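# Pack the unpowered desk arm into the floor case

## Task

Take the limp, unpowered small robot arm (its joints give way when pushed) from the desk and set it inside the open case on the floor, sitting low enough that the lid could close over it, and leave it settled and still. It must never drop more than a few centimetres. Afterwards release it and move the robot away. The robot must not tip over or finish leaning.

## Robot and tools

Robot: TidyBot++, a mobile base (0.54 m long, 0.50 m wide, 0.38 m high) on four powered casters carrying one seven-joint arm with a two-finger gripper. The shoulder sits 0.12 m ahead of the base centre, 0.68 m up. Segments: upper arm 0.42 m, forearm 0.31 m, hand 0.31 m. The arm begins folded with the hand aimed downward, wrist poking up to 0.08 m ahead of the base. Cameras: base_camera (fixed on the base) and wrist_camera (looks along the hand). Loose objects may occasionally get a brief push from outside.

Frames (metres): the base frame has its origin on the floor below the base centre, x forward, y left, z up. hand_pose and hand_target use it; the reported point lies midway between the finger pads, the hand z axis runs out along the fingers and the fingers close along hand y. The odometry frame is the base frame as it was at the start; base_odometry (x, y, heading in rad, positive left, -3.142 to 3.142) counts wheel turns only, so slip looks like travel. base_tilt is in degrees, forward and right positive.

move: one action plus optional cameras (list of base_camera, wrist_camera or all; [] for none) and blocking (true or omitted waits until everything rests; false returns within about 0.5 s while motion continues). The action may contain:
- base: an object with translate_m (forward +, -2 to 2 m), strafe_m (left +, -2 to 2 m), rotate_rad (counter-clockwise seen from above +, -6.3 to 6.3). These are offsets from where the base currently is, measured along its axes at the command's start.
- joints: absolute angles by name. joint_1_rad any angle (whole arm about vertical; positive is clockwise from above, opposite to rotate_rad); joint_2_rad -2.249 to 2.249 (shoulder, 0 upright, positive leans forward); joint_3_rad any angle; joint_4_rad -2.579 to 2.579 (elbow, negative bends forward when joint_3_rad is 3.14); joint_5_rad any angle; joint_6_rad -2.099 to 2.099 (wrist, negative bends forward); joint_7_rad any angle (hand roll; at 1.57 with hand down the fingers open left/right); gripper_pos 0 (open, ~85 mm gap) to 1 (closed), gap about 85 x (1 - gripper_pos) mm. Free-turning joints take the short way, so move them in steps under half a turn.
- target: one list of seven numbers [x, y, z, qw, qx, qy, qz], an absolute hand pose in the base frame, metres. With target, joints may only carry gripper_pos.
- speeds: caps for this action: translate_m and strafe_m 0.05 to 0.5 m/s, rotate_rad 0.1 to 1.57 rad/s. For a combined translate+strafe give the cap under one key only.
Unknown keys make a call invalid; out-of-range values get it refused, and a refusal or an unordered stop cancels the rest of that reply's move, wait and finished_scene calls.

wait: seconds (0 to 10), cameras; returns state and images. stop: brakes all your running motions. zoom_image: camera plus region [x0, y0, x1, y1] in image pixels, top-left origin, at most 504 x 504. finished_scene: scene (the current scene's number); irreversible, the result needs to hold without the robot.

Result lines: move is done or the worst status; base_status, joint_status, hand_status give done, moving, off_target, stopped, not_followed, contact_stop, time_out, torque_fault or limit_stop_at_motor_heat. Joint tolerances: ±0.039 rad for joints 1-4, ±0.095 for 5-7, ±0.03 for the gripper; a hand target counts done within 10 mm and 2 degrees. Gripper done at 1 means it closed on nothing; off_target means something sits between the fingers. "joint command not followed"/"pose unreachable" means targets were withheld (self-collision or reach). on_its_own lists uncommanded behaviour. motor_effort is percent of max torque, bracket value the peak of the last action. Motor temperatures appear per joint; MOTOR HOT from 60 °C, a heat stop at 75 °C lets the arm sink for 30-60 s, then resend targets. ARM HIT flags hard contact with the base or itself. Images may be slightly older than the state.

Practical notes: hand targets usually land within about 3 cm; fix by adding (wanted - measured hand_pose) to the last target. To hold still while loaded, resend hand_target, not hand_pose. The arm sags under load and is not compensated. Pointing down, the hand reaches at most about 0.94 m high and only near the base. The arm never avoids obstacles and keeps pushing when blocked; lowering onto a surface shows as hand_pose stalling while effort shifts. Closed fingertips reach about 20 mm beyond the hand point, so watch floor clearance. Torque limits: 104.5 N m joints 1-4, 51.3 N m joints 5-7; exceeding them freezes the arm for 10 s.

Avoid: dropping the limp arm from height, releasing it while it swings, slamming it down, squeezing hard against something it rests on, shoving or twisting the gripper. Tipping risk: driving or turning while the raised arm is caught on furniture, reaching far out or swinging sideways when stretched; back away or retract the arm to recover from a lean. Robot time counts, so keep motions purposeful.

Each tool is called after "Call:" as a command line: name --argument value for each argument, lists and objects as JSON in quotes; but a table of rows of numbers goes row by row, as --pt "numbers of a row", without its own name.

## Session

Call:
move

Scene clock: 0.00 s.
Motor temperatures (°C): [38 35 35 35 42 43 49]
base_odometry: x=+0.000 y=+0.000 heading=+0.000
base_tilt: forward=+0.1 right=-0.2
base_status: not commanded
joint_positions: joint_1_rad=+0.046 joint_2_rad=-0.315 joint_3_rad=+3.154 joint_4_rad=-2.511 joint_5_rad=-0.002 joint_6_rad=-0.864 joint_7_rad=+1.591 gripper_pos=+0.000
joint_status: not commanded
motor_effort: joint_1_rad=+1 joint_2_rad=-3 joint_3_rad=+0 joint_4_rad=+13 joint_5_rad=+1 joint_6_rad=+1 joint_7_rad=+2
hand_pose: x=+0.2688 y=-0.0064 z=+0.5876 quat_wxyz=(-0.001, +0.999, -0.019, +0.041) (m; base frame)
hand_target: x=+0.2694 y=-0.0064 z=+0.5879 quat_wxyz=(-0.001, +0.999, -0.019, +0.041) (m; base frame)
hand_status: not commanded
pictures: base_camera, wrist_camera

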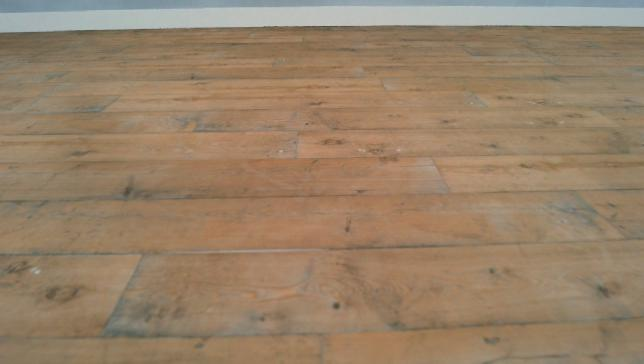

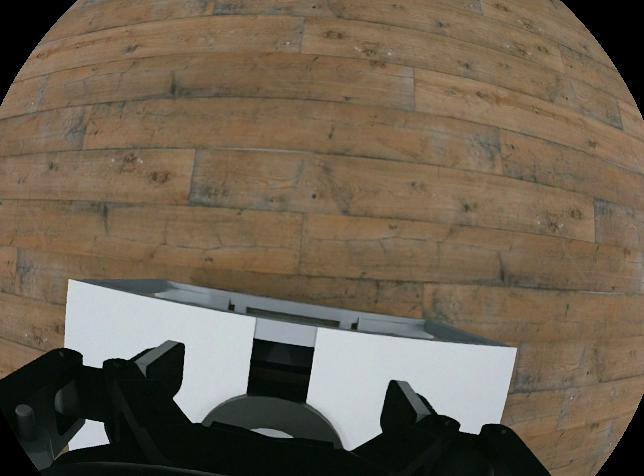

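Call:
move --joints '{"joint_6_rad": 0.3}'

Call:
move --base '{"rotate_rad": 1.2}'

Call:
move --base '{"rotate_rad": 1.2}'

Call:
move --base '{"rotate_rad": 1.2}'

Call:
move --base '{"rotate_rad": 1.2}'

Scene clock: 11.13 s.
Motor temperatures (°C): [38 35 35 35 42 43 49]
move: done
base_odometry: x=+0.000 y=+0.000 heading=+0.000
base_tilt: forward=+0.0 right=-0.2
base_status: not commanded
joint_positions: joint_1_rad=+0.046 joint_2_rad=-0.315 joint_3_rad=+3.154 joint_4_rad=-2.511 joint_5_rad=-0.002 joint_6_rad=+0.243 joint_7_rad=+1.591 gripper_pos=+0.000
joint_status: all done
motor_effort: joint_1_rad=+1(1) joint_2_rad=-8(8) joint_3_rad=+0(1) joint_4_rad=+18(19) joint_5_rad=+1(1) joint_6_rad=+8(8) joint_7_rad=+1(2)
hand_pose: x=+0.5319 y=-0.0231 z=+0.7820 quat_wxyz=(+0.020, +0.828, -0.018, +0.560) (m; base frame)
hand_target: x=+0.5382 y=-0.0236 z=+0.7989 quat_wxyz=(+0.021, +0.812, -0.017, +0.583) (m; base frame)
hand_status: not commanded
pictures: base_camera, wrist_camera
camera_calibration:
wrist_camera: T_world_to_cam=[[-0.0133661, -0.982389, 0.18637, -0.174377], [-0.400843, -0.165491, -0.901076, 0.967351], [0.916049, -0.0867491, -0.391571, -0.0448218], [0, 0, 0, 1]] pos_world=[0.426484, -0.0151067, 0.886604]

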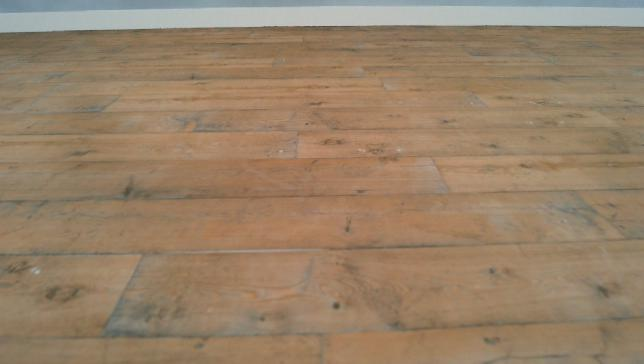

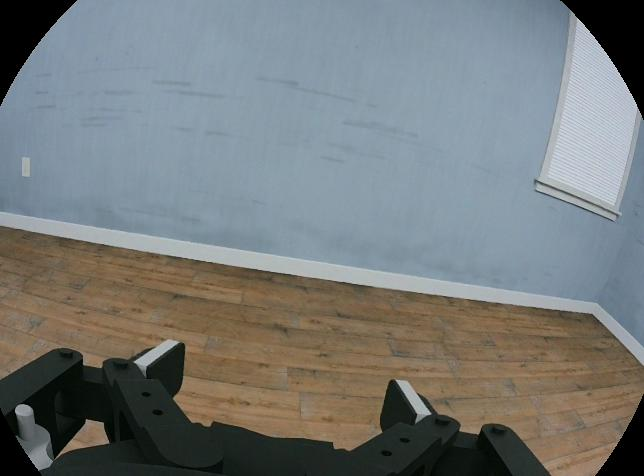

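Scene clock: 13.17 s.
Motor temperatures (°C): [38 35 35 35 42 43 49]
move: done
base_odometry: x=+0.000 y=+0.000 heading=+1.199
base_tilt: forward=+0.1 right=-0.2
base_status: done
joint_positions: joint_1_rad=+0.046 joint_2_rad=-0.315 joint_3_rad=+3.154 joint_4_rad=-2.511 joint_5_rad=-0.002 joint_6_rad=+0.245 joint_7_rad=+1.591 gripper_pos=+0.000
joint_status: not commanded
motor_effort: joint_1_rad=+1(2) joint_2_rad=-7(8) joint_3_rad=+1(2) joint_4_rad=+18(19) joint_5_rad=+0(2) joint_6_rad=+8(8) joint_7_rad=+2(2)
hand_pose: x=+0.5320 y=-0.0230 z=+0.7823 quat_wxyz=(+0.020, +0.828, -0.017, +0.560) (m; base frame)
hand_target: x=+0.5382 y=-0.0236 z=+0.7989 quat_wxyz=(+0.021, +0.812, -0.017, +0.583) (m; base frame)
hand_status: not commanded
pictures: base_camera, wrist_camera
camera_calibration:
wrist_camera: T_world_to_cam=[[-0.0134031, -0.982379, 0.186419, -0.17439], [-0.399829, -0.165617, -0.901503, 0.967491], [0.916492, -0.0866187, -0.390563, -0.0458329], [0, 0, 0, 1]] pos_world=[0.426498, -0.0150543, 0.886805]

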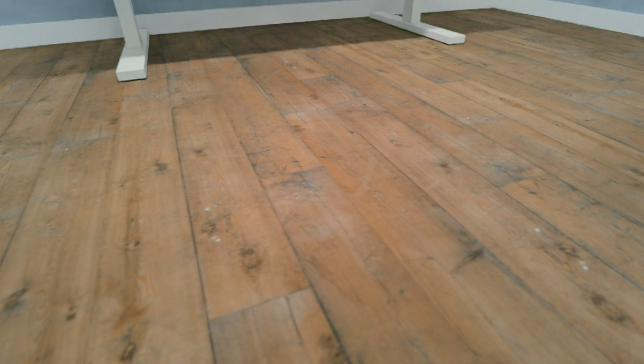

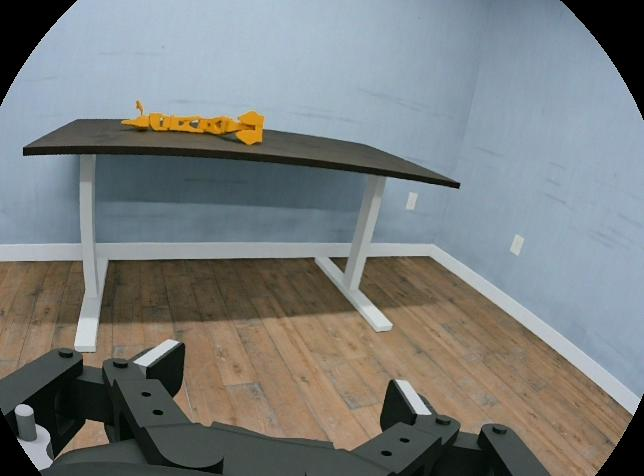

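Scene clock: 15.20 s.
Motor temperatures (°C): [38 35 35 35 42 43 49]
move: done
base_odometry: x=+0.000 y=+0.000 heading=+2.399
base_tilt: forward=+0.1 right=-0.2
base_status: done
joint_positions: joint_1_rad=+0.046 joint_2_rad=-0.315 joint_3_rad=+3.154 joint_4_rad=-2.511 joint_5_rad=-0.002 joint_6_rad=+0.245 joint_7_rad=+1.591 gripper_pos=+0.000
joint_status: not commanded
motor_effort: joint_1_rad=+1(2) joint_2_rad=-7(8) joint_3_rad=+0(2) joint_4_rad=+18(19) joint_5_rad=+0(1) joint_6_rad=+8(8) joint_7_rad=+1(2)
hand_pose: x=+0.5320 y=-0.0230 z=+0.7824 quat_wxyz=(+0.020, +0.828, -0.017, +0.560) (m; base frame)
hand_target: x=+0.5382 y=-0.0236 z=+0.7989 quat_wxyz=(+0.021, +0.812, -0.017, +0.583) (m; base frame)
hand_status: not commanded
pictures: base_camera, wrist_camera
camera_calibration:
wrist_camera: T_world_to_cam=[[-0.0133632, -0.982377, 0.18643, -0.174399], [-0.399595, -0.165665, -0.901598, 0.967521], [0.916594, -0.0865448, -0.390339, -0.0460581], [0, 0, 0, 1]] pos_world=[0.426503, -0.0150277, 0.88685]

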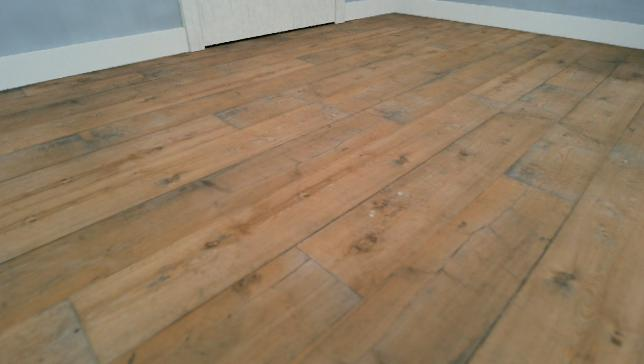

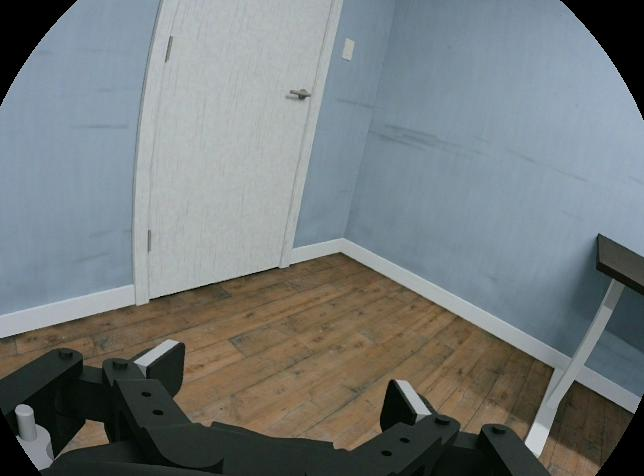

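Scene clock: 17.23 s.
Motor temperatures (°C): [38 35 35 35 42 43 49]
move: done
base_odometry: x=+0.000 y=+0.000 heading=-2.685
base_tilt: forward=+0.2 right=-0.2
base_status: done
joint_positions: joint_1_rad=+0.045 joint_2_rad=-0.315 joint_3_rad=+3.154 joint_4_rad=-2.511 joint_5_rad=-0.002 joint_6_rad=+0.245 joint_7_rad=+1.591 gripper_pos=+0.000
joint_status: not commanded
motor_effort: joint_1_rad=+0(2) joint_2_rad=-7(8) joint_3_rad=+1(2) joint_4_rad=+18(19) joint_5_rad=+0(1) joint_6_rad=+8(8) joint_7_rad=+1(3)
hand_pose: x=+0.5320 y=-0.0230 z=+0.7824 quat_wxyz=(+0.020, +0.828, -0.017, +0.560) (m; base frame)
hand_target: x=+0.5382 y=-0.0236 z=+0.7989 quat_wxyz=(+0.021, +0.812, -0.017, +0.583) (m; base frame)
hand_status: not commanded
pictures: base_camera, wrist_camera
camera_calibration:
wrist_camera: T_world_to_cam=[[-0.0133, -0.982377, 0.186436, -0.174408], [-0.399471, -0.165706, -0.901645, 0.967535], [0.916649, -0.0864675, -0.390227, -0.0461712], [0, 0, 0, 1]] pos_world=[0.426505, -0.0150008, 0.886872]

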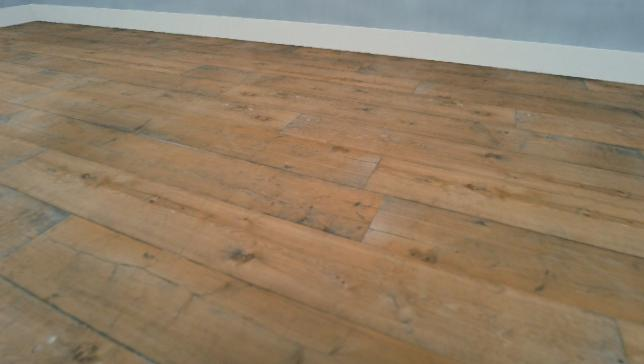

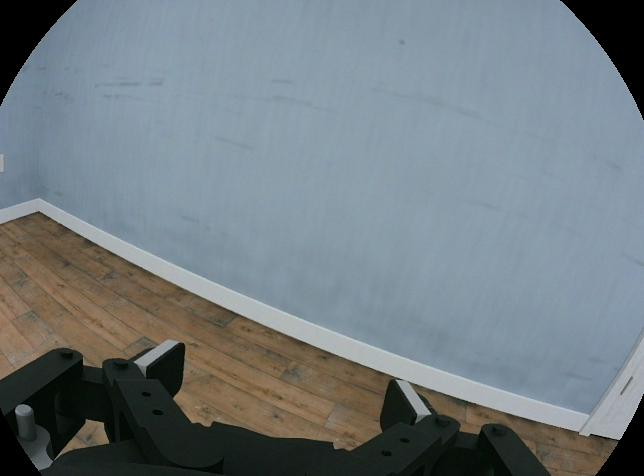

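Scene clock: 19.27 s.
Motor temperatures (°C): [38 35 35 35 42 43 49]
move: done
base_odometry: x=+0.000 y=+0.000 heading=-1.485
base_tilt: forward=+0.1 right=-0.2
base_status: done
joint_positions: joint_1_rad=+0.045 joint_2_rad=-0.315 joint_3_rad=+3.154 joint_4_rad=-2.511 joint_5_rad=-0.002 joint_6_rad=+0.245 joint_7_rad=+1.591 gripper_pos=+0.000
joint_status: not commanded
motor_effort: joint_1_rad=+0(1) joint_2_rad=-8(8) joint_3_rad=+1(2) joint_4_rad=+18(19) joint_5_rad=+0(1) joint_6_rad=+8(8) joint_7_rad=+1(3)
hand_pose: x=+0.5321 y=-0.0229 z=+0.7824 quat_wxyz=(+0.020, +0.828, -0.017, +0.560) (m; base frame)
hand_target: x=+0.5382 y=-0.0236 z=+0.7989 quat_wxyz=(+0.021, +0.812, -0.017, +0.583) (m; base frame)
hand_status: not commanded
pictures: base_camera, wrist_camera
camera_calibration:
wrist_camera: T_world_to_cam=[[-0.0132656, -0.982377, 0.186441, -0.174414], [-0.399352, -0.165736, -0.901693, 0.967549], [0.916702, -0.086417, -0.390115, -0.046284], [0, 0, 0, 1]] pos_world=[0.426507, -0.0149829, 0.886894]

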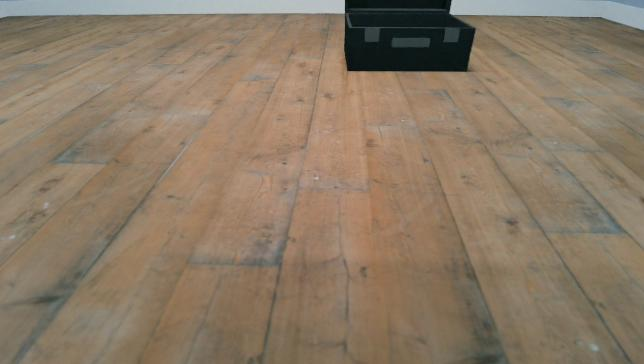

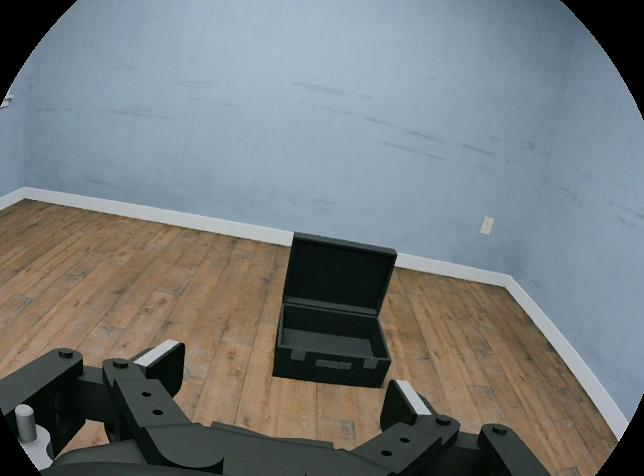

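Call:
zoom_image --camera "wrist_camera" --region '[240, 210, 430, 400]'

Call:
move --base '{"rotate_rad": 2.8}'

Call:
zoom_image --camera "wrist_camera" --region '[160, 60, 420, 220]'

Scaled by 2.653.

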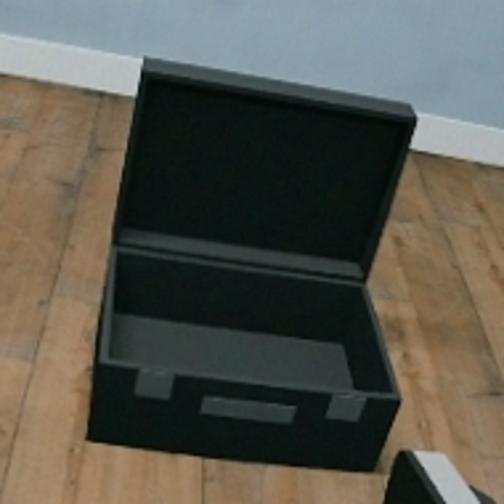

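Scene clock: 38.53 s.
Motor temperatures (°C): [37 35 35 36 42 43 49]
move: done
base_odometry: x=+0.000 y=+0.000 heading=+1.314
base_tilt: forward=+0.1 right=-0.3
base_status: done
joint_positions: joint_1_rad=+0.045 joint_2_rad=-0.315 joint_3_rad=+3.154 joint_4_rad=-2.511 joint_5_rad=-0.002 joint_6_rad=+0.245 joint_7_rad=+1.591 gripper_pos=+0.000
joint_status: not commanded
motor_effort: joint_1_rad=+1(2) joint_2_rad=-7(9) joint_3_rad=+0(2) joint_4_rad=+18(19) joint_5_rad=+0(2) joint_6_rad=+8(8) joint_7_rad=+2(2)
hand_pose: x=+0.5321 y=-0.0230 z=+0.7826 quat_wxyz=(+0.020, +0.828, -0.017, +0.561) (m; base frame)
hand_target: x=+0.5382 y=-0.0236 z=+0.7989 quat_wxyz=(+0.021, +0.812, -0.017, +0.583) (m; base frame)
hand_status: not commanded
pictures: base_camera, wrist_camera
camera_calibration:
wrist_camera: T_world_to_cam=[[-0.0134168, -0.98237, 0.186463, -0.174404], [-0.398923, -0.165737, -0.901882, 0.967614], [0.916886, -0.0864847, -0.389667, -0.046732], [0, 0, 0, 1]] pos_world=[0.426512, -0.0150018, 0.886983]

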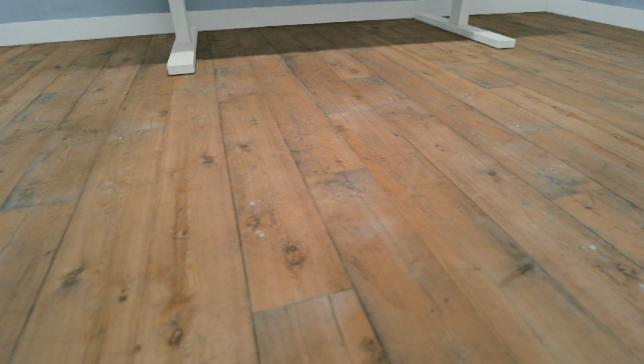

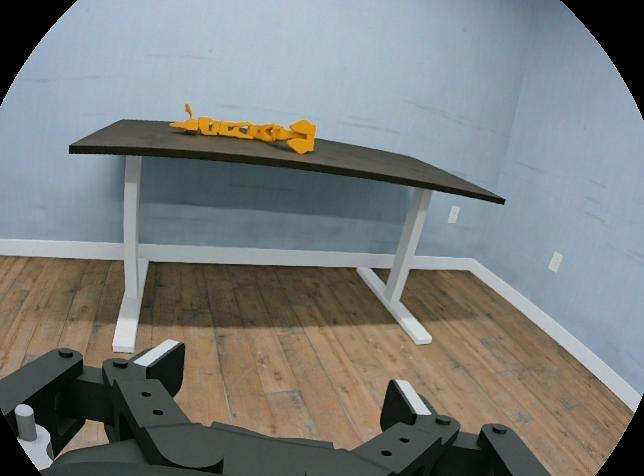

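Scaled by 1.938.

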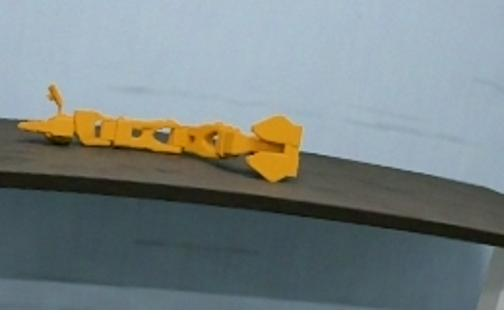

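Call:
move --base '{"rotate_rad": 0.257}' --cameras '[]'

Call:
move --base '{"translate_m": 0.6, "strafe_m": -0.2}' --joints '{"joint_6_rad": 0.0}'

Scene clock: 75.17 s.
Motor temperatures (°C): [37 35 34 36 42 43 49]
move: done
base_odometry: x=+0.000 y=+0.000 heading=+1.571
base_tilt: forward=+0.0 right=-0.2
base_status: done
joint_positions: joint_1_rad=+0.045 joint_2_rad=-0.315 joint_3_rad=+3.154 joint_4_rad=-2.511 joint_5_rad=-0.002 joint_6_rad=+0.245 joint_7_rad=+1.591 gripper_pos=+0.000
joint_status: not commanded
motor_effort: joint_1_rad=+0(2) joint_2_rad=-7(8) joint_3_rad=+1(2) joint_4_rad=+18(19) joint_5_rad=+0(1) joint_6_rad=+8(8) joint_7_rad=+1(2)
hand_pose: x=+0.5321 y=-0.0229 z=+0.7826 quat_wxyz=(+0.020, +0.828, -0.017, +0.561) (m; base frame)
hand_target: x=+0.5382 y=-0.0236 z=+0.7989 quat_wxyz=(+0.021, +0.812, -0.017, +0.583) (m; base frame)
hand_status: not commanded
pictures: none
No camera images: "cameras" was empty.

Scene clock: 77.73 s.
Motor temperatures (°C): [37 35 34 36 42 43 49]
move: done
base_odometry: x=+0.200 y=+0.600 heading=+1.571
base_tilt: forward=+0.1 right=-0.1
base_status: done
joint_positions: joint_1_rad=+0.045 joint_2_rad=-0.318 joint_3_rad=+3.154 joint_4_rad=-2.517 joint_5_rad=-0.002 joint_6_rad=+0.007 joint_7_rad=+1.591 gripper_pos=+0.000
joint_status: all done
motor_effort: joint_1_rad=+1(1) joint_2_rad=-7(8) joint_3_rad=+0(1) joint_4_rad=+18(21) joint_5_rad=+0(1) joint_6_rad=+7(9) joint_7_rad=+1(2)
hand_pose: x=+0.4945 y=-0.0203 z=+0.7155 quat_wxyz=(+0.016, +0.889, -0.018, +0.457) (m; base frame)
hand_target: x=+0.4958 y=-0.0206 z=+0.7162 quat_wxyz=(+0.016, +0.890, -0.018, +0.455) (m; base frame)
hand_status: not commanded
pictures: base_camera, wrist_camera
camera_calibration:
wrist_camera: T_world_to_cam=[[0.0313061, -0.984906, 0.170238, -0.170372], [-0.602862, -0.154459, -0.782751, 0.908396], [0.797231, -0.0781254, -0.598598, 0.170695], [0, 0, 0, 1]] pos_world=[0.416888, -0.014155, 0.842229]

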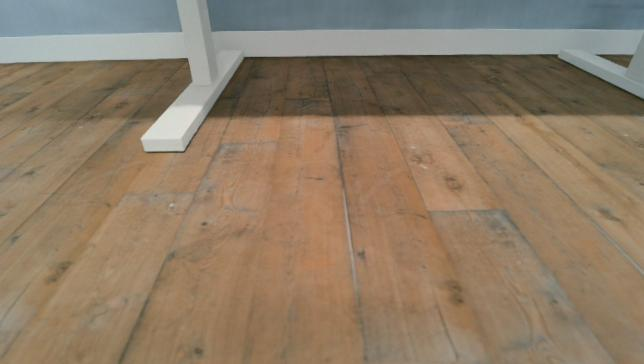

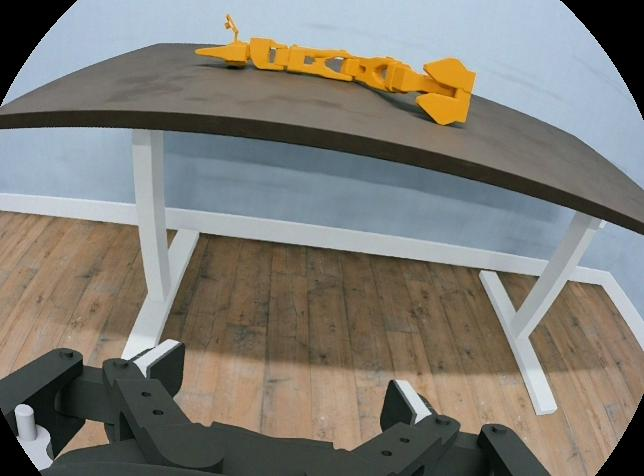

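Call:
move --joints '{"joint_1_rad": 0.0, "joint_2_rad": 0.057, "joint_3_rad": 3.1416, "joint_4_rad": -1.349, "joint_5_rad": 0.0, "joint_6_rad": -1.19, "joint_7_rad": 1.571}' --cameras '[]'

Call:
move --base '{"translate_m": 0.3}'

Call:
zoom_image --camera "wrist_camera" --region '[100, 0, 600, 400]'

Scene clock: 100.87 s.
Motor temperatures (°C): [37 35 34 36 42 43 49]
move: done
base_odometry: x=+0.200 y=+0.600 heading=+1.571
base_tilt: forward=+0.1 right=-0.1
base_status: not commanded
joint_positions: joint_1_rad=+0.014 joint_2_rad=+0.039 joint_3_rad=+3.154 joint_4_rad=-1.376 joint_5_rad=-0.002 joint_6_rad=-1.145 joint_7_rad=+1.591 gripper_pos=+0.000
joint_status: all done
motor_effort: joint_1_rad=+1(2) joint_2_rad=-21(21) joint_3_rad=+0(2) joint_4_rad=+19(20) joint_5_rad=+1(1) joint_6_rad=+5(8) joint_7_rad=+2(3)
hand_pose: x=+0.6171 y=-0.0113 z=+0.8907 quat_wxyz=(+0.006, +0.958, -0.003, +0.287) (m; base frame)
hand_target: x=+0.6146 y=+0.0014 z=+0.8873 quat_wxyz=(+0.000, +0.963, +0.000, +0.269) (m; base frame)
hand_status: not commanded
pictures: none
No camera images: "cameras" was empty.

Scene clock: 102.87 s.
Motor temperatures (°C): [37 35 34 36 42 43 49]
move: done
base_odometry: x=+0.200 y=+0.900 heading=+1.571
base_tilt: forward=+0.1 right=-0.2
base_status: done
joint_positions: joint_1_rad=+0.013 joint_2_rad=+0.054 joint_3_rad=+3.154 joint_4_rad=-1.373 joint_5_rad=-0.002 joint_6_rad=-1.150 joint_7_rad=+1.591 gripper_pos=+0.000
joint_status: not commanded
motor_effort: joint_1_rad=+1(1) joint_2_rad=-21(24) joint_3_rad=+0(1) joint_4_rad=+19(20) joint_5_rad=+1(1) joint_6_rad=+5(5) joint_7_rad=+2(3)
hand_pose: x=+0.6194 y=-0.0108 z=+0.8836 quat_wxyz=(+0.006, +0.961, -0.003, +0.278) (m; base frame)
hand_target: x=+0.6146 y=+0.0014 z=+0.8873 quat_wxyz=(+0.000, +0.963, +0.000, +0.269) (m; base frame)
hand_status: not commanded
pictures: base_camera, wrist_camera
camera_calibration:
wrist_camera: T_world_to_cam=[[0.12352, -0.984066, 0.127896, -0.213253], [-0.848001, -0.171612, -0.501442, 1.01981], [0.5154, -0.0465178, -0.855686, 0.574554], [0, 0, 0, 1]] pos_world=[0.595018, -0.00811574, 1.03029]

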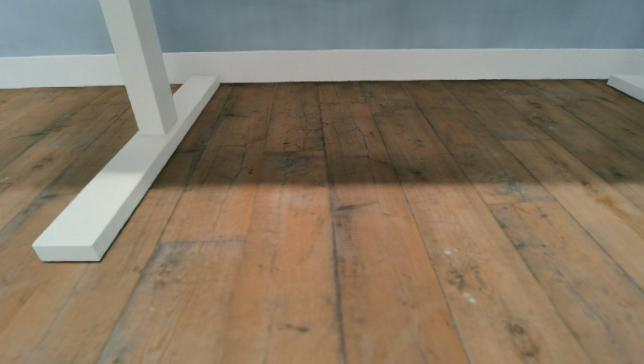

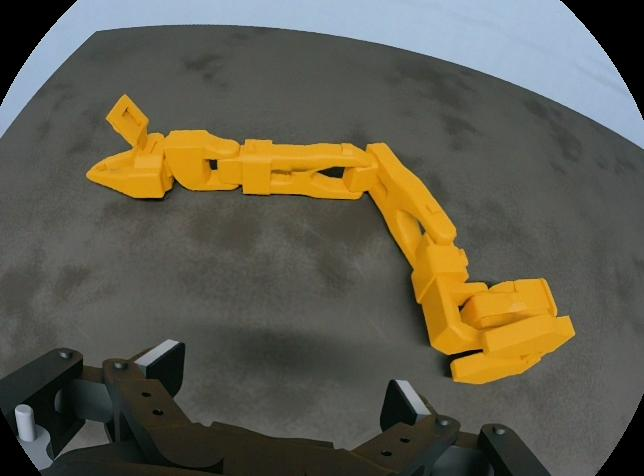

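Scaled by 1.008.

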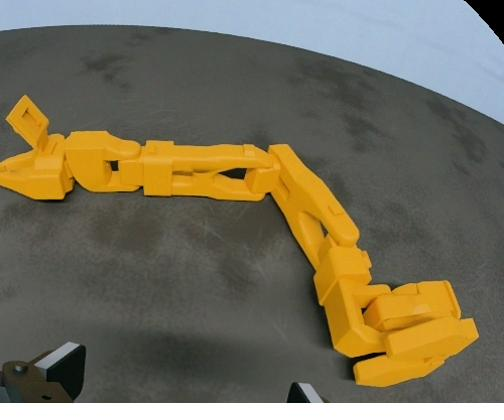

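Call:
move --joints '{"joint_1_rad": 0.0, "joint_2_rad": 0.50, "joint_3_rad": 3.1416, "joint_4_rad": -0.65, "joint_5_rad": 0.0, "joint_6_rad": -1.99, "joint_7_rad": 1.571}'

Scene clock: 214.47 s.
Motor temperatures (°C): [36 36 34 37 42 43 48]
move: done
base_odometry: x=+0.200 y=+0.900 heading=+1.571
base_tilt: forward=+0.1 right=-0.2
base_status: not commanded
joint_positions: joint_1_rad=+0.013 joint_2_rad=+0.482 joint_3_rad=+3.154 joint_4_rad=-0.678 joint_5_rad=-0.002 joint_6_rad=-1.940 joint_7_rad=+1.591 gripper_pos=+0.000
joint_status: all done
motor_effort: joint_1_rad=+0(2) joint_2_rad=-32(34) joint_3_rad=+0(1) joint_4_rad=+15(20) joint_5_rad=+1(2) joint_6_rad=+0(6) joint_7_rad=+1(3)
hand_pose: x=+0.6154 y=-0.0091 z=+0.8690 quat_wxyz=(+0.002, +1.000, -0.001, +0.021) (m; base frame)
hand_target: x=+0.6081 y=+0.0014 z=+0.8682 quat_wxyz=(+0.000, +1.000, +0.000, +0.001) (m; base frame)
hand_status: not commanded
pictures: base_camera, wrist_camera
camera_calibration:
wrist_camera: T_world_to_cam=[[0.170309, -0.984509, 0.0416761, -0.163013], [-0.985189, -0.170978, -0.0130298, 0.669405], [0.0199537, -0.0388397, -0.999046, 0.993711], [0, 0, 0, 1]] pos_world=[0.667424, -0.00743827, 1.00828]

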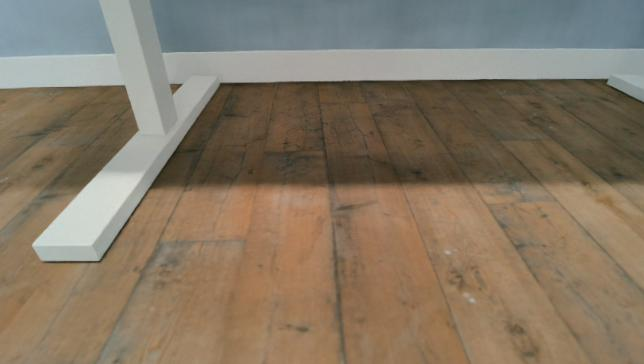

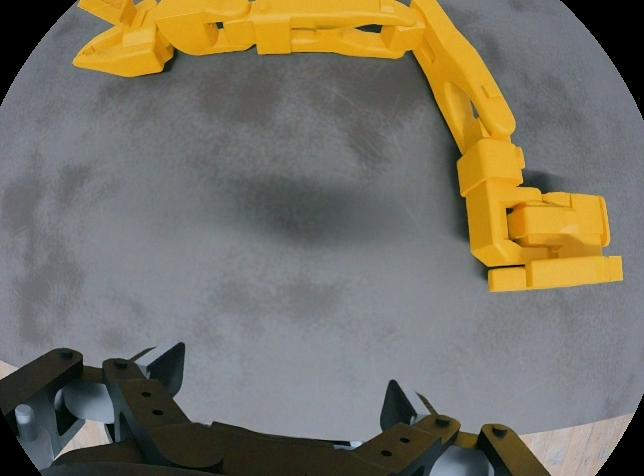

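Call:
move --joints '{"joint_1_rad": 0.0, "joint_2_rad": 0.447, "joint_3_rad": 3.1416, "joint_4_rad": -1.023, "joint_5_rad": 0.0, "joint_6_rad": -1.672, "joint_7_rad": 1.571, "gripper_pos": 1.0}' --cameras '[]'

Call:
move --joints '{"joint_2_rad": 0.443, "joint_4_rad": -1.127, "joint_6_rad": -1.572}'

Scene clock: 293.43 s.
Motor temperatures (°C): [36 37 33 37 42 43 48]
move: done
base_odometry: x=+0.200 y=+0.900 heading=+1.571
base_tilt: forward=+0.0 right=-0.2
base_status: not commanded
joint_positions: joint_1_rad=+0.013 joint_2_rad=+0.447 joint_3_rad=+3.154 joint_4_rad=-1.001 joint_5_rad=-0.002 joint_6_rad=-1.722 joint_7_rad=+1.591 gripper_pos=+0.999
joint_status: all done
motor_effort: joint_1_rad=+0(3) joint_2_rad=-32(34) joint_3_rad=+0(1) joint_4_rad=+16(17) joint_5_rad=+1(2) joint_6_rad=+0(1) joint_7_rad=+1(4)
hand_pose: x=+0.6042 y=-0.0094 z=+0.7886 quat_wxyz=(+0.001, +1.000, -0.002, -0.014) (m; base frame)
hand_target: x=+0.6135 y=+0.0014 z=+0.7816 quat_wxyz=(+0.000, +1.000, +0.000, +0.000) (m; base frame)
hand_status: not commanded
pictures: none
No camera images: "cameras" was empty.

Scene clock: 294.37 s.
Motor temperatures (°C): [36 37 33 37 42 43 48]
move: done
base_odometry: x=+0.200 y=+0.900 heading=+1.571
base_tilt: forward=+0.1 right=-0.2
base_status: not commanded
joint_positions: joint_1_rad=+0.013 joint_2_rad=+0.439 joint_3_rad=+3.154 joint_4_rad=-1.107 joint_5_rad=-0.002 joint_6_rad=-1.623 joint_7_rad=+1.591 gripper_pos=+0.999
joint_status: all done
motor_effort: joint_1_rad=+0(1) joint_2_rad=-32(34) joint_3_rad=+0(0) joint_4_rad=+16(17) joint_5_rad=+1(2) joint_6_rad=+0(1) joint_7_rad=+2(2)
hand_pose: x=+0.6038 y=-0.0095 z=+0.7591 quat_wxyz=(+0.001, +1.000, -0.002, -0.014) (m; base frame)
hand_target: x=+0.6136 y=+0.0014 z=+0.7509 quat_wxyz=(+0.000, +1.000, +0.000, +0.000) (m; base frame)
hand_status: not commanded
pictures: base_camera, wrist_camera
camera_calibration:
wrist_camera: T_world_to_cam=[[0.171352, -0.984824, 0.0275817, -0.146841], [-0.983993, -0.169682, 0.0544519, 0.604512], [-0.0489454, -0.0364706, -0.998135, 0.925066], [0, 0, 0, 1]] pos_world=[0.665275, -0.0083, 0.894475]

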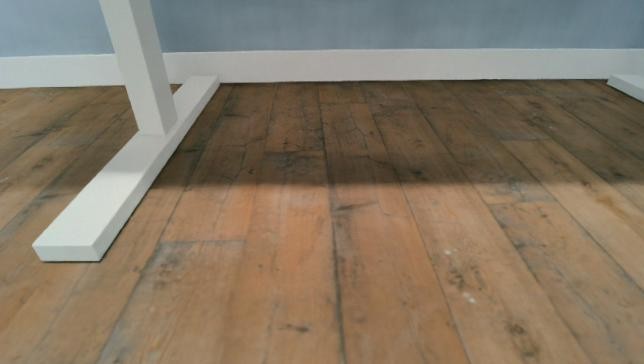

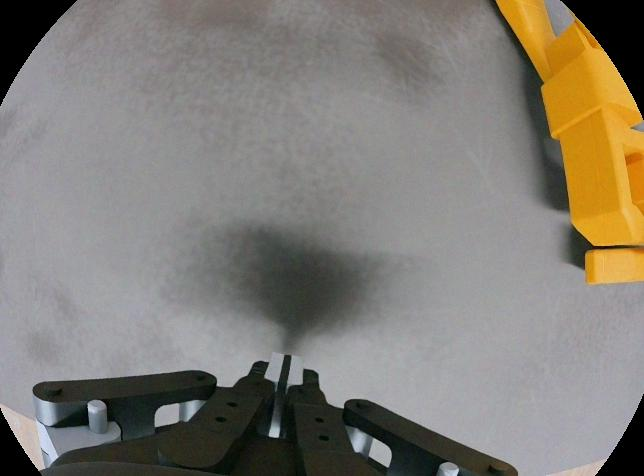

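Call:
move --joints '{"joint_2_rad": 0.444, "joint_4_rad": -1.174, "joint_6_rad": -1.524}' --cameras '["wrist_camera"]'

Call:
move --joints '{"joint_2_rad": 0.4465, "joint_4_rad": -1.2175, "joint_6_rad": -1.478}' --cameras '["wrist_camera"]'

Scene clock: 311.07 s.
Motor temperatures (°C): [36 37 33 37 42 42 48]
move: done
base_odometry: x=+0.200 y=+0.900 heading=+1.571
base_tilt: forward=+0.1 right=-0.2
base_status: not commanded
joint_positions: joint_1_rad=+0.013 joint_2_rad=+0.438 joint_3_rad=+3.154 joint_4_rad=-1.155 joint_5_rad=-0.002 joint_6_rad=-1.571 joint_7_rad=+1.591 gripper_pos=+0.999
joint_status: all done
motor_effort: joint_1_rad=+1(1) joint_2_rad=-32(33) joint_3_rad=+0(0) joint_4_rad=+16(18) joint_5_rad=+1(1) joint_6_rad=+0(1) joint_7_rad=+2(2)
hand_pose: x=+0.6048 y=-0.0096 z=+0.7444 quat_wxyz=(+0.001, +1.000, -0.002, -0.011) (m; base frame)
hand_target: x=+0.6136 y=+0.0014 z=+0.7356 quat_wxyz=(+0.000, +1.000, +0.000, +0.000) (m; base frame)
hand_status: not commanded
pictures: wrist_camera
camera_calibration:
wrist_camera: T_world_to_cam=[[0.171119, -0.984839, 0.0284735, -0.147243], [-0.984252, -0.169573, 0.0499245, 0.609852], [-0.0443393, -0.0365681, -0.998347, 0.907793], [0, 0, 0, 1]] pos_world=[0.665695, -0.00839987, 0.880038]

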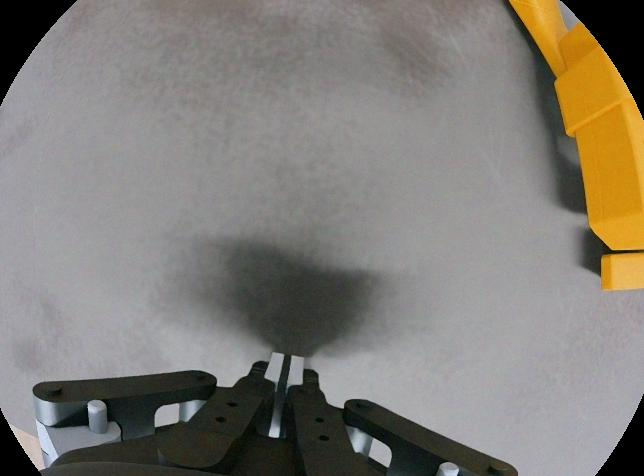

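Scene clock: 311.77 s.
Motor temperatures (°C): [36 37 33 37 42 42 48]
move: done
base_odometry: x=+0.200 y=+0.900 heading=+1.571
base_tilt: forward=+0.1 right=-0.2
base_status: not commanded
joint_positions: joint_1_rad=+0.013 joint_2_rad=+0.432 joint_3_rad=+3.154 joint_4_rad=-1.188 joint_5_rad=-0.002 joint_6_rad=-1.528 joint_7_rad=+1.591 gripper_pos=+0.999
joint_status: all done
motor_effort: joint_1_rad=+1(1) joint_2_rad=-30(32) joint_3_rad=+0(1) joint_4_rad=+16(17) joint_5_rad=+1(1) joint_6_rad=+0(1) joint_7_rad=+2(2)
hand_pose: x=+0.6071 y=-0.0097 z=+0.7372 quat_wxyz=(+0.001, +1.000, -0.002, -0.003) (m; base frame)
hand_target: x=+0.6135 y=+0.0014 z=+0.7208 quat_wxyz=(+0.000, +1.000, +0.000, +0.000) (m; base frame)
hand_status: not commanded
pictures: wrist_camera
camera_calibration:
wrist_camera: T_world_to_cam=[[0.170692, -0.984817, 0.0316059, -0.149531], [-0.984928, -0.169625, 0.0338285, 0.624681], [-0.0279537, -0.0369038, -0.998928, 0.891227], [0, 0, 0, 1]] pos_world=[0.665703, -0.00840934, 0.873866]

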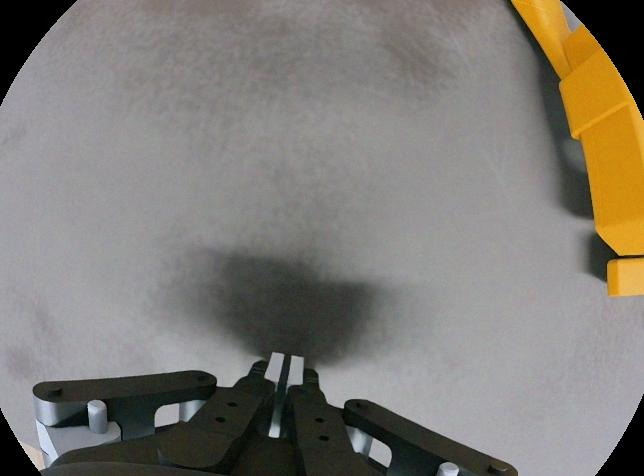

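Call:
move --joints '{"joint_2_rad": 0.591, "joint_4_rad": -0.507, "joint_6_rad": -2.04, "gripper_pos": 0.0, "joint_7_rad": 0.245}' --cameras '[]'

Call:
move --base '{"translate_m": 0.22, "strafe_m": 0.125}' --speeds '{"translate_m": 0.2}' --cameras '["wrist_camera"]'

Scene clock: 386.83 s.
Motor temperatures (°C): [36 38 33 37 42 42 48]
move: done
base_odometry: x=+0.200 y=+0.900 heading=+1.571
base_tilt: forward=+0.0 right=-0.1
base_status: not commanded
joint_positions: joint_1_rad=+0.012 joint_2_rad=+0.569 joint_3_rad=+3.154 joint_4_rad=-0.534 joint_5_rad=-0.002 joint_6_rad=-1.991 joint_7_rad=+0.292 gripper_pos=+0.000
joint_status: all done
motor_effort: joint_1_rad=+1(1) joint_2_rad=-34(35) joint_3_rad=+0(1) joint_4_rad=+15(18) joint_5_rad=+1(2) joint_6_rad=+0(2) joint_7_rad=+2(3)
hand_pose: x=+0.6414 y=-0.0087 z=+0.8670 quat_wxyz=(-0.012, +0.796, -0.605, +0.021) (m; base frame)
hand_target: x=+0.6344 y=+0.0014 z=+0.8631 quat_wxyz=(-0.001, +0.788, -0.615, +0.001) (m; base frame)
hand_status: not commanded
pictures: none
No camera images: "cameras" was empty.

Scene clock: 388.87 s.
Motor temperatures (°C): [36 38 33 37 42 42 48]
move: done
base_odometry: x=+0.075 y=+1.121 heading=+1.571
base_tilt: forward=+0.1 right=-0.2
base_status: done
joint_positions: joint_1_rad=+0.006 joint_2_rad=+0.581 joint_3_rad=+3.154 joint_4_rad=-0.533 joint_5_rad=-0.002 joint_6_rad=-1.996 joint_7_rad=+0.290 gripper_pos=+0.000
joint_status: not commanded
motor_effort: joint_1_rad=+1(2) joint_2_rad=-35(37) joint_3_rad=+0(1) joint_4_rad=+15(15) joint_5_rad=+1(2) joint_6_rad=+0(1) joint_7_rad=+1(2)
hand_pose: x=+0.6420 y=-0.0052 z=+0.8612 quat_wxyz=(-0.008, +0.797, -0.604, +0.014) (m; base frame)
hand_target: x=+0.6344 y=+0.0014 z=+0.8631 quat_wxyz=(-0.001, +0.788, -0.615, +0.001) (m; base frame)
hand_status: not commanded
pictures: wrist_camera
camera_calibration:
wrist_camera: T_world_to_cam=[[-0.900464, -0.434917, 0.00329773, 0.559981], [-0.43488, 0.90045, 0.00829256, 0.330096], [-0.00657602, 0.00603304, -0.99996, 1.00361], [0, 0, 0, 1]] pos_world=[0.654395, -0.0597439, 0.998984]

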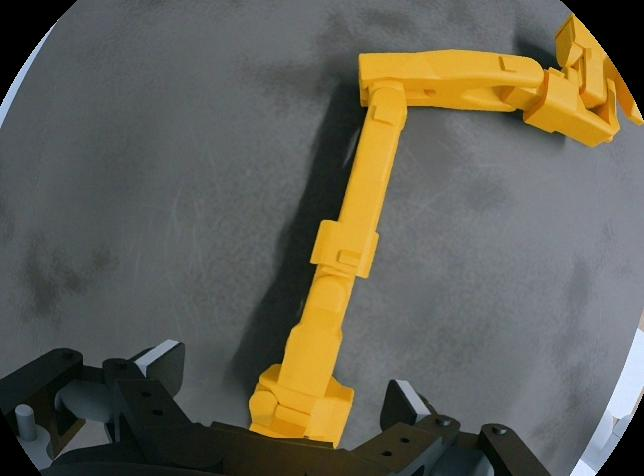

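Call:
move --base '{"strafe_m": -0.024}' --cameras '[]'

Call:
move --joints '{"joint_2_rad": 0.543, "joint_4_rad": -0.86, "joint_6_rad": -1.73}' --cameras '["wrist_camera"]'

Call:
move --joints '{"joint_2_rad": 0.5246, "joint_4_rad": -0.993, "joint_6_rad": -1.624}' --cameras '["wrist_camera"]'

Scene clock: 409.03 s.
Motor temperatures (°C): [36 38 33 37 42 42 48]
move: done
base_odometry: x=+0.099 y=+1.121 heading=+1.571
base_tilt: forward=+0.1 right=-0.1
base_status: done
joint_positions: joint_1_rad=+0.005 joint_2_rad=+0.580 joint_3_rad=+3.154 joint_4_rad=-0.532 joint_5_rad=-0.002 joint_6_rad=-1.996 joint_7_rad=+0.289 gripper_pos=+0.000
joint_status: not commanded
motor_effort: joint_1_rad=+0(3) joint_2_rad=-34(37) joint_3_rad=+0(1) joint_4_rad=+15(16) joint_5_rad=+1(2) joint_6_rad=+0(1) joint_7_rad=+1(2)
hand_pose: x=+0.6419 y=-0.0049 z=+0.8615 quat_wxyz=(-0.008, +0.797, -0.603, +0.015) (m; base frame)
hand_target: x=+0.6344 y=+0.0014 z=+0.8631 quat_wxyz=(-0.001, +0.788, -0.615, +0.001) (m; base frame)
hand_status: not commanded
pictures: none
No camera images: "cameras" was empty.

Scene clock: 410.77 s.
Motor temperatures (°C): [36 38 33 37 42 42 48]
move: done
base_odometry: x=+0.099 y=+1.121 heading=+1.571
base_tilt: forward=+0.1 right=-0.3
base_status: not commanded
joint_positions: joint_1_rad=+0.005 joint_2_rad=+0.542 joint_3_rad=+3.154 joint_4_rad=-0.838 joint_5_rad=-0.002 joint_6_rad=-1.780 joint_7_rad=+0.289 gripper_pos=+0.000
joint_status: all done
motor_effort: joint_1_rad=+1(1) joint_2_rad=-34(37) joint_3_rad=+0(1) joint_4_rad=+16(17) joint_5_rad=+2(2) joint_6_rad=+0(1) joint_7_rad=+0(2)
hand_pose: x=+0.6391 y=-0.0055 z=+0.7907 quat_wxyz=(+0.007, +0.797, -0.604, -0.006) (m; base frame)
hand_target: x=+0.6490 y=+0.0014 z=+0.7833 quat_wxyz=(-0.003, +0.788, -0.615, +0.003) (m; base frame)
hand_status: not commanded
pictures: wrist_camera
camera_calibration:
wrist_camera: T_world_to_cam=[[-0.899492, -0.434312, 0.0478198, 0.521643], [-0.433247, 0.900732, 0.0313026, 0.310427], [-0.0566679, 0.00743868, -0.998365, 0.963856], [0, 0, 0, 1]] pos_world=[0.658325, -0.0602258, 0.927618]

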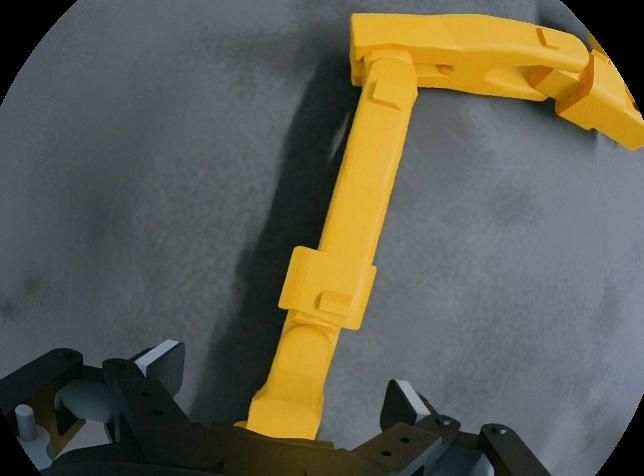

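Scene clock: 411.77 s.
Motor temperatures (°C): [36 38 33 37 42 42 48]
move: done
base_odometry: x=+0.099 y=+1.121 heading=+1.571
base_tilt: forward=+0.1 right=-0.3
base_status: not commanded
joint_positions: joint_1_rad=+0.005 joint_2_rad=+0.523 joint_3_rad=+3.154 joint_4_rad=-0.972 joint_5_rad=-0.002 joint_6_rad=-1.675 joint_7_rad=+0.289 gripper_pos=+0.000
joint_status: all done
motor_effort: joint_1_rad=+0(1) joint_2_rad=-34(36) joint_3_rad=+1(1) joint_4_rad=+16(17) joint_5_rad=+0(3) joint_6_rad=+0(1) joint_7_rad=+1(2)
hand_pose: x=+0.6340 y=-0.0056 z=+0.7589 quat_wxyz=(+0.010, +0.797, -0.604, -0.010) (m; base frame)
hand_target: x=+0.6436 y=+0.0014 z=+0.7514 quat_wxyz=(+0.000, +0.788, -0.615, +0.000) (m; base frame)
hand_status: not commanded
pictures: wrist_camera
camera_calibration:
wrist_camera: T_world_to_cam=[[-0.899161, -0.433889, 0.0570153, 0.51128], [-0.43245, 0.900932, 0.0361703, 0.305173], [-0.0670608, 0.00786669, -0.997718, 0.93789], [0, 0, 0, 1]] pos_world=[0.654591, -0.0604795, 0.895561]

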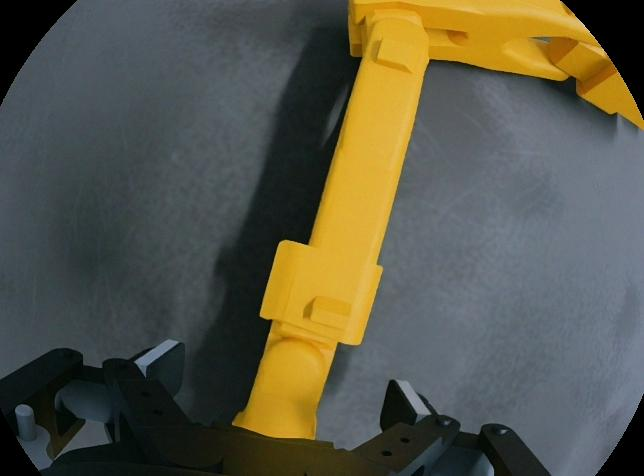

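Call:
move --joints '{"gripper_pos": 0.35}' --cameras '[]'

Call:
move --base '{"translate_m": -0.054, "strafe_m": -0.019}' --speeds '{"translate_m": 0.07}' --joints '{"joint_7_rad": 0.575}' --cameras '["wrist_camera"]'

Scene clock: 432.87 s.
Motor temperatures (°C): [36 38 33 37 41 42 48]
move: done
base_odometry: x=+0.099 y=+1.121 heading=+1.571
base_tilt: forward=+0.1 right=-0.2
base_status: not commanded
joint_positions: joint_1_rad=+0.005 joint_2_rad=+0.523 joint_3_rad=+3.154 joint_4_rad=-0.972 joint_5_rad=-0.002 joint_6_rad=-1.672 joint_7_rad=+0.289 gripper_pos=+0.350
joint_status: all done
motor_effort: joint_1_rad=+1(1) joint_2_rad=-34(35) joint_3_rad=+0(0) joint_4_rad=+16(16) joint_5_rad=+1(2) joint_6_rad=+0(1) joint_7_rad=+1(2)
hand_pose: x=+0.6350 y=-0.0057 z=+0.7590 quat_wxyz=(+0.009, +0.797, -0.604, -0.009) (m; base frame)
hand_target: x=+0.6436 y=+0.0014 z=+0.7514 quat_wxyz=(+0.000, +0.788, -0.615, +0.000) (m; base frame)
hand_status: not commanded
pictures: none
No camera images: "cameras" was empty.

Scene clock: 434.17 s.
Motor temperatures (°C): [36 38 33 37 41 42 48]
move: done
base_odometry: x=+0.118 y=+1.067 heading=+1.571
base_tilt: forward=+0.0 right=-0.2
base_status: done
joint_positions: joint_1_rad=+0.005 joint_2_rad=+0.519 joint_3_rad=+3.154 joint_4_rad=-0.972 joint_5_rad=-0.002 joint_6_rad=-1.663 joint_7_rad=+0.553 gripper_pos=+0.350
joint_status: all done
motor_effort: joint_1_rad=+1(3) joint_2_rad=-34(37) joint_3_rad=+0(1) joint_4_rad=+16(17) joint_5_rad=+1(2) joint_6_rad=+0(2) joint_7_rad=+2(2)
hand_pose: x=+0.6374 y=-0.0056 z=+0.7610 quat_wxyz=(+0.005, +0.869, -0.494, -0.004) (m; base frame)
hand_target: x=+0.6436 y=+0.0014 z=+0.7514 quat_wxyz=(+0.000, +0.879, -0.478, +0.000) (m; base frame)
hand_status: not commanded
pictures: wrist_camera
camera_calibration:
wrist_camera: T_world_to_cam=[[-0.755797, -0.653497, 0.0413867, 0.433569], [-0.65272, 0.756924, 0.0319771, 0.449286], [-0.0522235, -0.00284572, -0.998631, 0.931384], [0, 0, 0, 1]] pos_world=[0.669589, -0.0540891, 0.897799]

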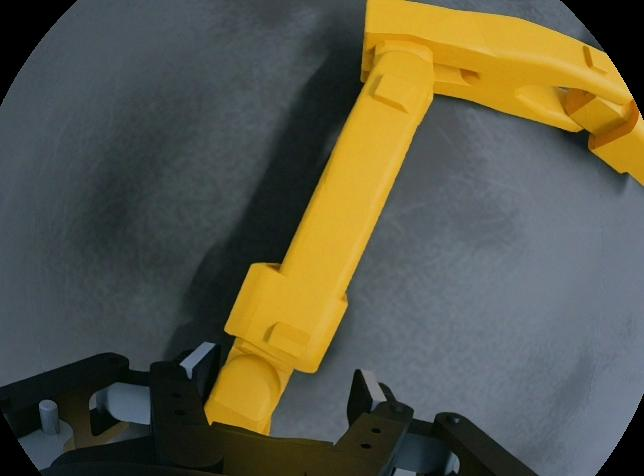

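Call:
move --base '{"translate_m": -0.043, "strafe_m": -0.036}' --speeds '{"translate_m": 0.07}' --joints '{"joint_7_rad": 0.925}' --cameras '["wrist_camera"]'

Call:
move --base '{"translate_m": -0.028, "strafe_m": -0.049}' --speeds '{"translate_m": 0.07}' --joints '{"joint_7_rad": 1.27}' --cameras '["wrist_camera"]'

Scene clock: 443.07 s.
Motor temperatures (°C): [36 38 33 36 41 42 48]
move: done
base_odometry: x=+0.154 y=+1.023 heading=+1.571
base_tilt: forward=+0.1 right=-0.1
base_status: done
joint_positions: joint_1_rad=+0.001 joint_2_rad=+0.517 joint_3_rad=+3.154 joint_4_rad=-0.972 joint_5_rad=-0.002 joint_6_rad=-1.657 joint_7_rad=+0.889 gripper_pos=+0.350
joint_status: all done
motor_effort: joint_1_rad=+0(3) joint_2_rad=-35(38) joint_3_rad=+0(2) joint_4_rad=+16(17) joint_5_rad=+0(2) joint_6_rad=+0(2) joint_7_rad=+2(3)
hand_pose: x=+0.6391 y=-0.0037 z=+0.7619 quat_wxyz=(+0.002, +0.940, -0.340, -0.001) (m; base frame)
hand_target: x=+0.6436 y=+0.0014 z=+0.7514 quat_wxyz=(+0.000, +0.948, -0.317, +0.000) (m; base frame)
hand_status: not commanded
pictures: wrist_camera
camera_calibration:
wrist_camera: T_world_to_cam=[[-0.49519, -0.868067, 0.0353089, 0.273255], [-0.86775, 0.496175, 0.0286627, 0.587934], [-0.0424005, -0.0164458, -0.998965, 0.926388], [0, 0, 0, 1]] pos_world=[0.684772, -0.0392792, 0.898929]

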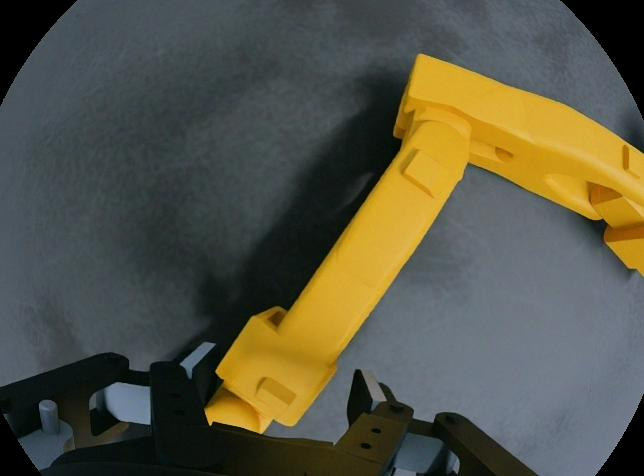

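Scene clock: 444.37 s.
Motor temperatures (°C): [36 38 33 36 41 42 48]
move: done
base_odometry: x=+0.203 y=+0.995 heading=+1.571
base_tilt: forward=+0.1 right=-0.2
base_status: done
joint_positions: joint_1_rad=-0.002 joint_2_rad=+0.517 joint_3_rad=+3.154 joint_4_rad=-0.972 joint_5_rad=-0.002 joint_6_rad=-1.654 joint_7_rad=+1.232 gripper_pos=+0.350
joint_status: all done
motor_effort: joint_1_rad=+0(4) joint_2_rad=-34(36) joint_3_rad=+0(2) joint_4_rad=+16(17) joint_5_rad=+1(3) joint_6_rad=+0(2) joint_7_rad=+1(3)
hand_pose: x=+0.6398 y=-0.0019 z=+0.7620 quat_wxyz=(+0.002, +0.985, -0.173, +0.000) (m; base frame)
hand_target: x=+0.6436 y=+0.0014 z=+0.7514 quat_wxyz=(+0.000, +0.989, -0.150, +0.000) (m; base frame)
hand_status: not commanded
pictures: wrist_camera
camera_calibration:
wrist_camera: T_world_to_cam=[[-0.170844, -0.984712, 0.0339642, 0.0685022], [-0.984736, 0.171809, 0.0278655, 0.662504], [-0.0332748, -0.0286851, -0.999035, 0.920678], [0, 0, 0, 1]] pos_world=[0.69473, -0.0199597, 0.899002]

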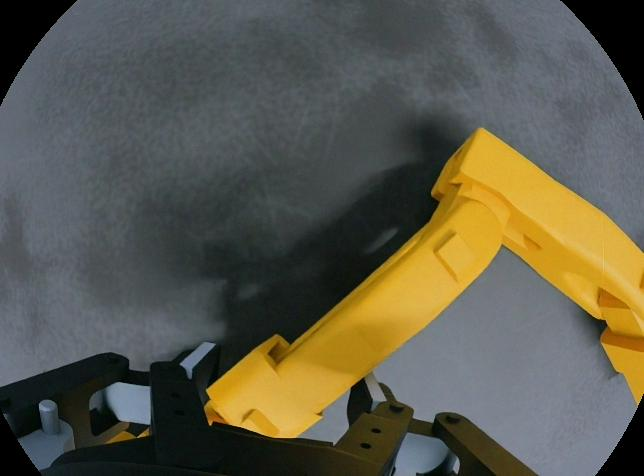

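Call:
move --joints '{"joint_2_rad": 0.591, "joint_4_rad": -0.507, "joint_6_rad": -2.04, "joint_7_rad": 1.571}' --cameras '["wrist_camera"]'

Scene clock: 461.67 s.
Motor temperatures (°C): [36 39 33 36 41 42 48]
move: done
base_odometry: x=+0.203 y=+0.995 heading=+1.571
base_tilt: forward=+0.1 right=-0.1
base_status: not commanded
joint_positions: joint_1_rad=-0.002 joint_2_rad=+0.570 joint_3_rad=+3.154 joint_4_rad=-0.533 joint_5_rad=-0.002 joint_6_rad=-1.990 joint_7_rad=+1.525 gripper_pos=+0.350
joint_status: all done
motor_effort: joint_1_rad=+0(1) joint_2_rad=-34(38) joint_3_rad=+0(1) joint_4_rad=+15(19) joint_5_rad=+1(2) joint_6_rad=+1(2) joint_7_rad=+1(4)
hand_pose: x=+0.6418 y=-0.0010 z=+0.8665 quat_wxyz=(+0.002, +0.999, -0.026, +0.024) (m; base frame)
hand_target: x=+0.6344 y=+0.0014 z=+0.8631 quat_wxyz=(+0.000, +1.000, +0.000, +0.002) (m; base frame)
hand_status: not commanded
pictures: wrist_camera
camera_calibration:
wrist_camera: T_world_to_cam=[[0.120748, -0.991848, 0.0407018, -0.126869], [-0.992379, -0.121624, -0.0197718, 0.707307], [0.024561, -0.0380042, -0.998976, 0.988027], [0, 0, 0, 1]] pos_world=[0.692969, -0.00225949, 1.00616]

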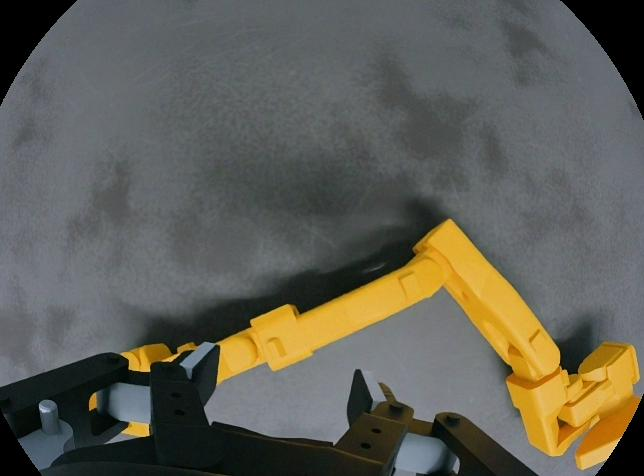

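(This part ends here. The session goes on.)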